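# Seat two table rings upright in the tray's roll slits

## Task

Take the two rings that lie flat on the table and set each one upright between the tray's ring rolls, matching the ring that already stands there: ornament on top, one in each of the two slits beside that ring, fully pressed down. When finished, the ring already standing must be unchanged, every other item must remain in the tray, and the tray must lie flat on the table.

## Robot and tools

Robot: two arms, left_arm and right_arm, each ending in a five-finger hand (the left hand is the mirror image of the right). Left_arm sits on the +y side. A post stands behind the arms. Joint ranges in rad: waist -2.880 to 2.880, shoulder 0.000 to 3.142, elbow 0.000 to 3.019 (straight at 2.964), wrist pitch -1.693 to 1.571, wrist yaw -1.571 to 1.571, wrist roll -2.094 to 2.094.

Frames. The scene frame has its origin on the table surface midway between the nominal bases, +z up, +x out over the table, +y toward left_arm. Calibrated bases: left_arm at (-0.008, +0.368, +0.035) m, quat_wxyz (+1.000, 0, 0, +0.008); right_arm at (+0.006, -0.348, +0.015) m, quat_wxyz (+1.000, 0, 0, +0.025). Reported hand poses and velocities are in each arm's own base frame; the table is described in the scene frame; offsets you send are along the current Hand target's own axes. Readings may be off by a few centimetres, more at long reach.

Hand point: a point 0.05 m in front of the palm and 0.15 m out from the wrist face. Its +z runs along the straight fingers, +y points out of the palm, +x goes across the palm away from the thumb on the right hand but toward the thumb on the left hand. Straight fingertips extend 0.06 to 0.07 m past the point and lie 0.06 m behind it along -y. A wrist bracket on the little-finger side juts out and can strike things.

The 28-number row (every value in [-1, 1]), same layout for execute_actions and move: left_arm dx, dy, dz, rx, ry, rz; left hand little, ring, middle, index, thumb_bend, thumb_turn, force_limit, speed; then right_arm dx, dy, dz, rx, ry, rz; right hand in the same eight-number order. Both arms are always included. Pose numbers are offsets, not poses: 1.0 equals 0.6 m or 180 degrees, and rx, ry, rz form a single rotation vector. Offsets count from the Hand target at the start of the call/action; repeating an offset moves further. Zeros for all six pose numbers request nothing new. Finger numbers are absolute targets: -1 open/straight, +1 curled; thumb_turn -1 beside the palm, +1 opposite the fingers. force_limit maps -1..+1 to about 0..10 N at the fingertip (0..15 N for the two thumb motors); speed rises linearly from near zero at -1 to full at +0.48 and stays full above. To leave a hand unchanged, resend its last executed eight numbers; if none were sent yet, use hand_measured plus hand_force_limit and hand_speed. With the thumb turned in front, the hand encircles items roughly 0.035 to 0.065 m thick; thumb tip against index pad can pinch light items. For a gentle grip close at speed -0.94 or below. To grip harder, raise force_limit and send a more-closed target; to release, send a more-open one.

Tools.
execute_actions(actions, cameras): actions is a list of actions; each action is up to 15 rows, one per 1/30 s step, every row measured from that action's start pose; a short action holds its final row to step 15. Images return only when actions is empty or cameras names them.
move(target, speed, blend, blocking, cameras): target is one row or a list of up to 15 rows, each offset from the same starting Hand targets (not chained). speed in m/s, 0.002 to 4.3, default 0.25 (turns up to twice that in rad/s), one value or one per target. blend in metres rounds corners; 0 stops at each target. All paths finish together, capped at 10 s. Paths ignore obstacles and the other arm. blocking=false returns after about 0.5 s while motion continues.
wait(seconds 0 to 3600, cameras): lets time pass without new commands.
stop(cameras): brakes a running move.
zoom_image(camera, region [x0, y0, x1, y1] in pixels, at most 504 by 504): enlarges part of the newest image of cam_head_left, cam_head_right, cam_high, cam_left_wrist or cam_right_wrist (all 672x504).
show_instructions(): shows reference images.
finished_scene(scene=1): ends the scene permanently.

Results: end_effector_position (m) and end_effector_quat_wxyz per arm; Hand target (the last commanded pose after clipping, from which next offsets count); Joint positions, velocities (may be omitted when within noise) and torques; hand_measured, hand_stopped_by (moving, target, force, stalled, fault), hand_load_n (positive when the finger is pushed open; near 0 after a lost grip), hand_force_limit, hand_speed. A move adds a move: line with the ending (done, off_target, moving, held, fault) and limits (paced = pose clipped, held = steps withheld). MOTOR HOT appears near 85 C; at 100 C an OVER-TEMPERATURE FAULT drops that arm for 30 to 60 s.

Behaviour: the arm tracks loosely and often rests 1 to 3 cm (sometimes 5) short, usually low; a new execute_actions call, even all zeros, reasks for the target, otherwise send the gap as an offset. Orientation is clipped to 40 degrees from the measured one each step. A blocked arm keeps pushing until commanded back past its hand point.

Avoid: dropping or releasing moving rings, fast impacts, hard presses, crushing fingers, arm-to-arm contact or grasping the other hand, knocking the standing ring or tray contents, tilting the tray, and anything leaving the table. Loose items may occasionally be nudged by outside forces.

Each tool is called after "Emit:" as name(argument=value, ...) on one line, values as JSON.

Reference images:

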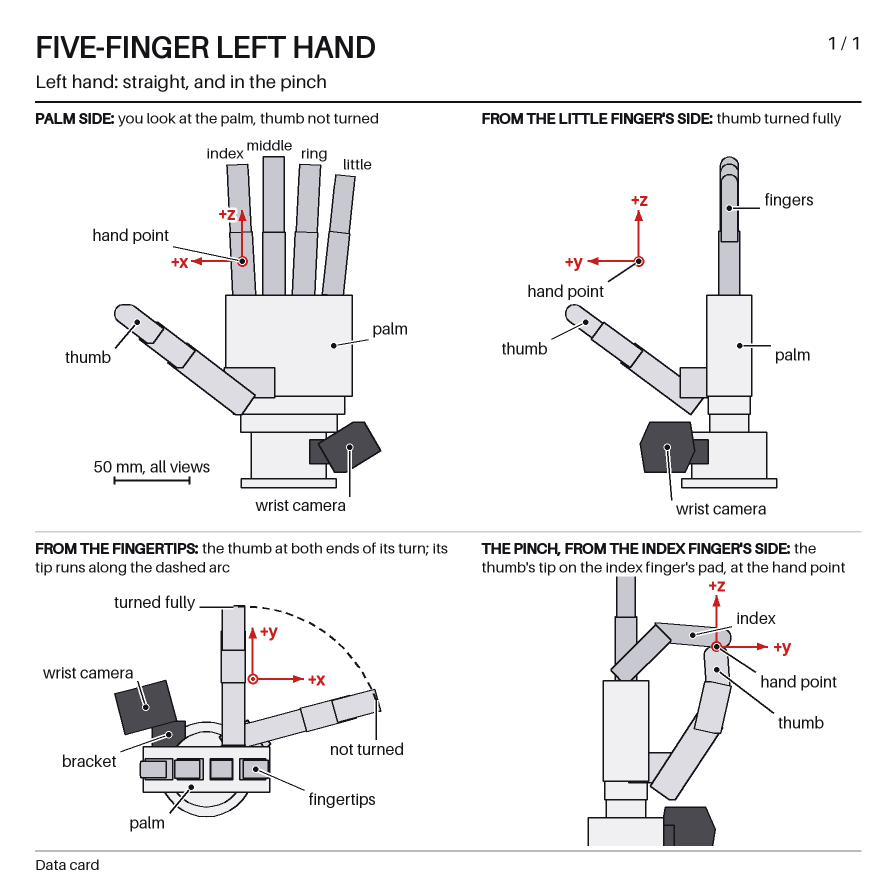

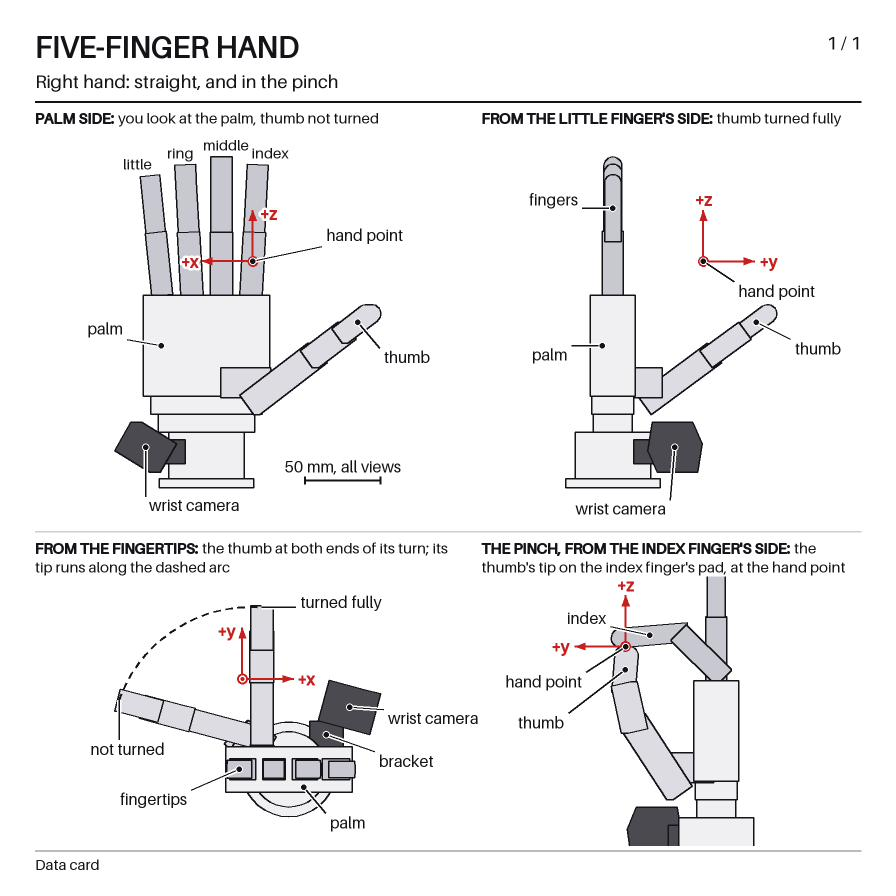

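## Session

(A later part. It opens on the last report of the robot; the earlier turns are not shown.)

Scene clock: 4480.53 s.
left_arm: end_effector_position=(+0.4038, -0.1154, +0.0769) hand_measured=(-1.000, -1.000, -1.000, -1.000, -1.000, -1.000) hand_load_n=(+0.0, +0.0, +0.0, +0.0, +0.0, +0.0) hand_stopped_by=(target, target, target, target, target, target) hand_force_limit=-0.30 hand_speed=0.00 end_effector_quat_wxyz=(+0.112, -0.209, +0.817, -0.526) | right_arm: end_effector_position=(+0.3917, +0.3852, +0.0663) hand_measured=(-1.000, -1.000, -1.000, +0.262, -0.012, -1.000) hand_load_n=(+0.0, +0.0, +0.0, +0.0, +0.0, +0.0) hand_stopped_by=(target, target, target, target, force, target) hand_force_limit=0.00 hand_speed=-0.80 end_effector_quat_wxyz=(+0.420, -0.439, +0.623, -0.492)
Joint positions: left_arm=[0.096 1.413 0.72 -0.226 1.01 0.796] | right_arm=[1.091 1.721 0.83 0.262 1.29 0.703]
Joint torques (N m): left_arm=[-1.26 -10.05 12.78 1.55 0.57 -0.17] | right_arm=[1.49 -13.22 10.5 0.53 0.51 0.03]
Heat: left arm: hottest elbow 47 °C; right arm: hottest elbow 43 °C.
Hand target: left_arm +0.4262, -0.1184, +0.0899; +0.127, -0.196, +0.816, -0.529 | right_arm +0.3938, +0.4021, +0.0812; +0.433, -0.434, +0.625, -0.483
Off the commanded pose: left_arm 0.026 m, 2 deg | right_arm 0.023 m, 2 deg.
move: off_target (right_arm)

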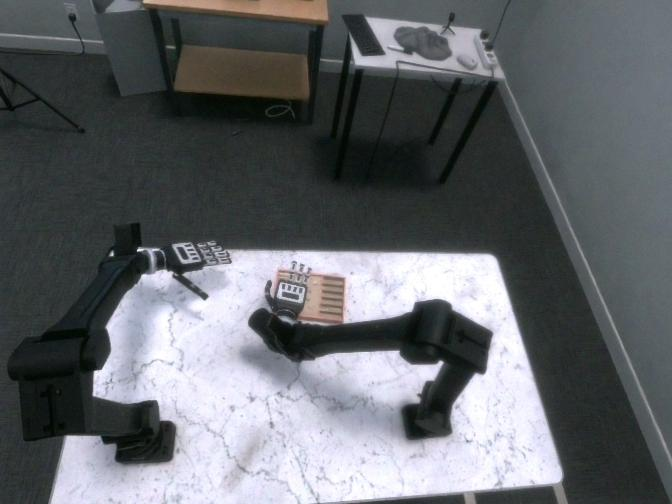

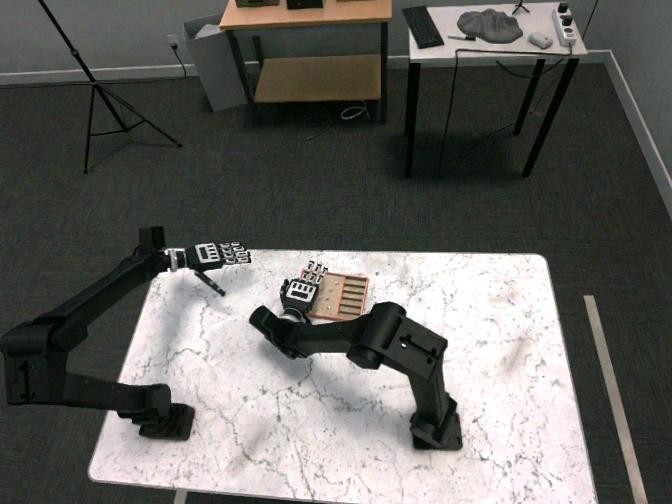

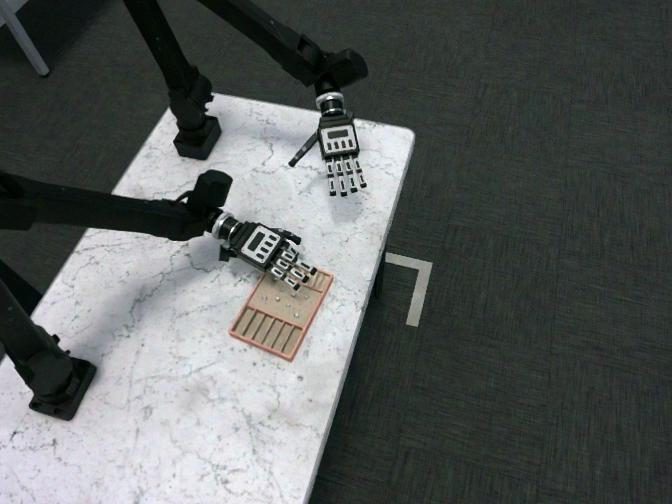

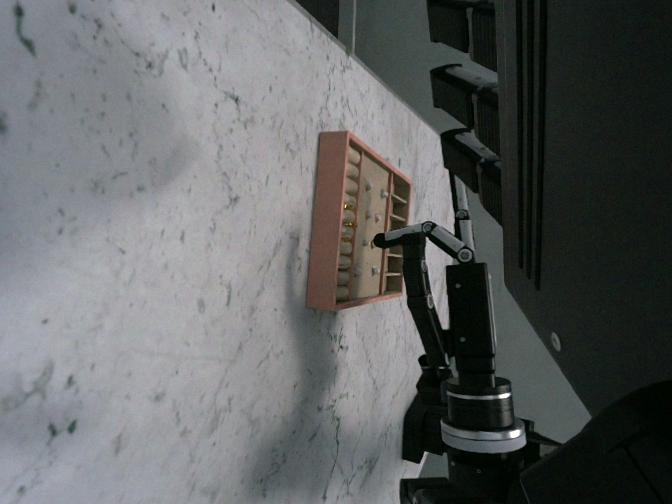

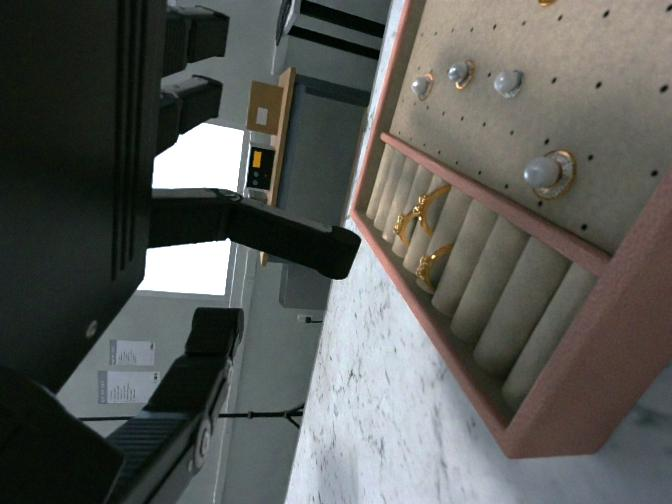

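Emit:
move(target=[0,0,0,0,0,0,-1,-1,-1,-1,-1,-1,-0.3,0,-0.016,-0.1304,-0.0208,0,0,0,-1,-1,-1,0.262,0,-1,0.0,-0.8], speed=0.06, cameras=["cam_high","cam_left_wrist","cam_right_wrist"])

Emit:
zoom_image(camera="cam_left_wrist", region=[300, 120, 440, 320])

Emit:
zoom_image(camera="cam_high", region=[210, 250, 350, 370])

Scene clock: 4488.27 s.
left_arm: end_effector_position=(+0.4038, -0.1154, +0.0769) hand_measured=(-1.000, -1.000, -1.000, -1.000, -1.000, -1.000) hand_load_n=(+0.0, +0.0, +0.0, +0.0, +0.0, +0.0) hand_stopped_by=(target, target, target, target, target, target) hand_force_limit=-0.30 hand_speed=0.00 end_effector_quat_wxyz=(+0.112, -0.209, +0.817, -0.526) | right_arm: end_effector_position=(+0.3916, +0.3851, +0.1421) hand_measured=(-1.000, -1.000, -1.000, +0.262, -0.012, -1.000) hand_load_n=(+0.0, +0.0, +0.0, +0.0, +0.0, +0.0) hand_stopped_by=(target, target, target, target, force, target) hand_force_limit=0.00 hand_speed=-0.80 end_effector_quat_wxyz=(+0.418, -0.441, +0.622, -0.493)
Joint positions: left_arm=[0.096 1.413 0.72 -0.226 1.01 0.796] | right_arm=[1.091 1.56 0.895 0.033 1.29 0.7]
Joint torques (N m): left_arm=[-1.9 -11.81 12.94 1.63 0.55 -0.17] | right_arm=[1.61 -11.87 12.81 0.5 0.55 0.08]
Heat: left arm: hottest elbow 47 °C; right arm: hottest elbow 43 °C.
Hand target: left_arm +0.4262, -0.1184, +0.0899; +0.127, -0.196, +0.816, -0.529 | right_arm +0.3938, +0.4019, +0.1609; +0.433, -0.434, +0.625, -0.483
Off the commanded pose: left_arm 0.026 m, 2 deg | right_arm 0.025 m, 2 deg.
move: off_target (right_arm)

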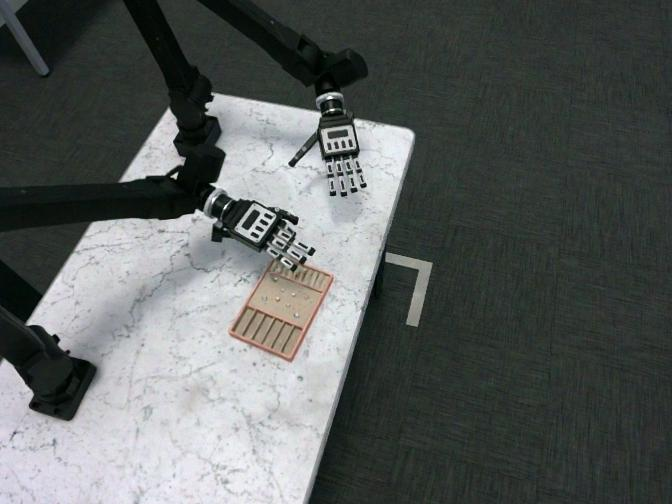

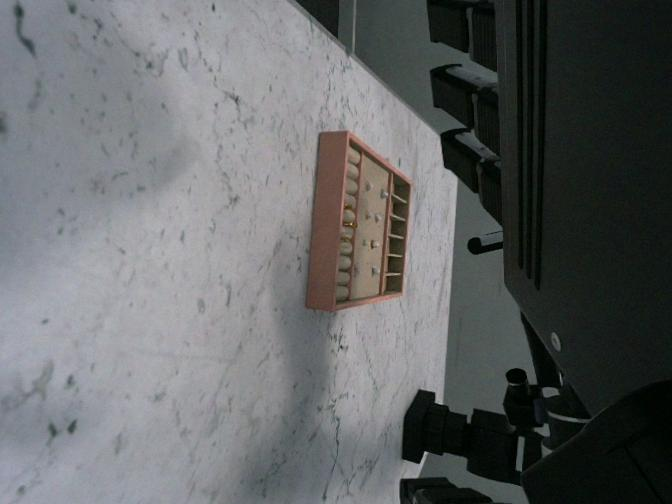

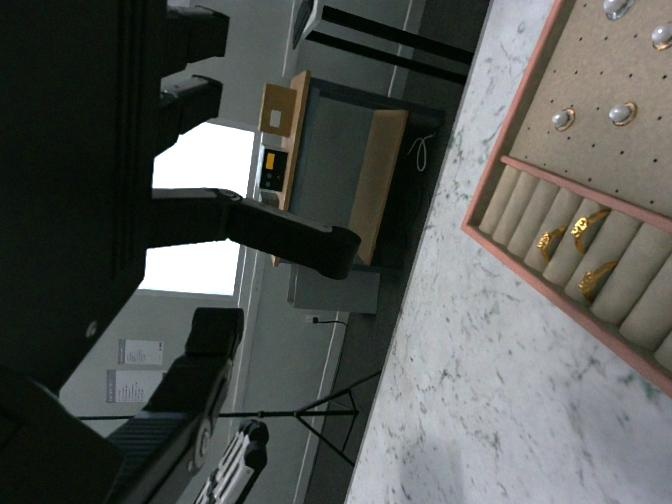

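Scaled by 2.520.

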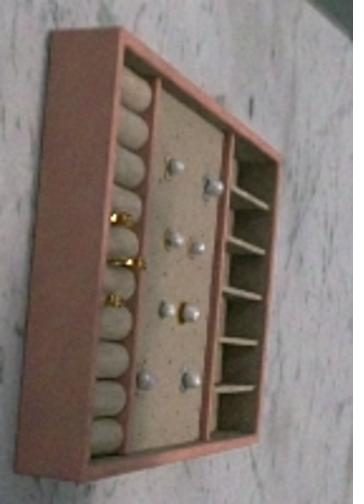

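Scaled by 3.600.

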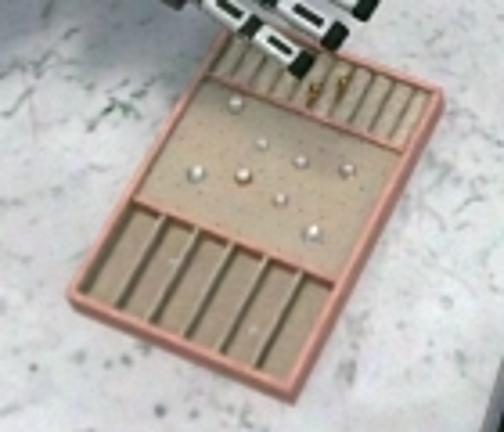

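Emit:
zoom_image(camera="cam_right_wrist", region=[520, 190, 640, 310])

Emit:
zoom_image(camera="cam_left_wrist", region=[330, 190, 380, 260])

Scaled by 4.200.

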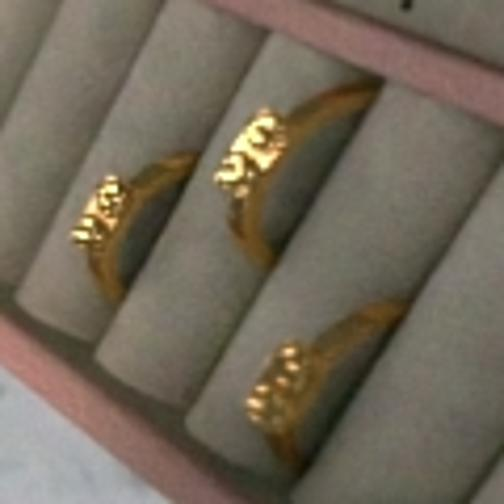

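Scaled by 7.200.

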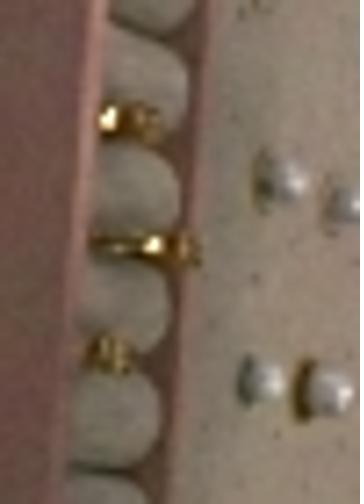

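Emit:
finished_scene()

The scene is finished: the task was done.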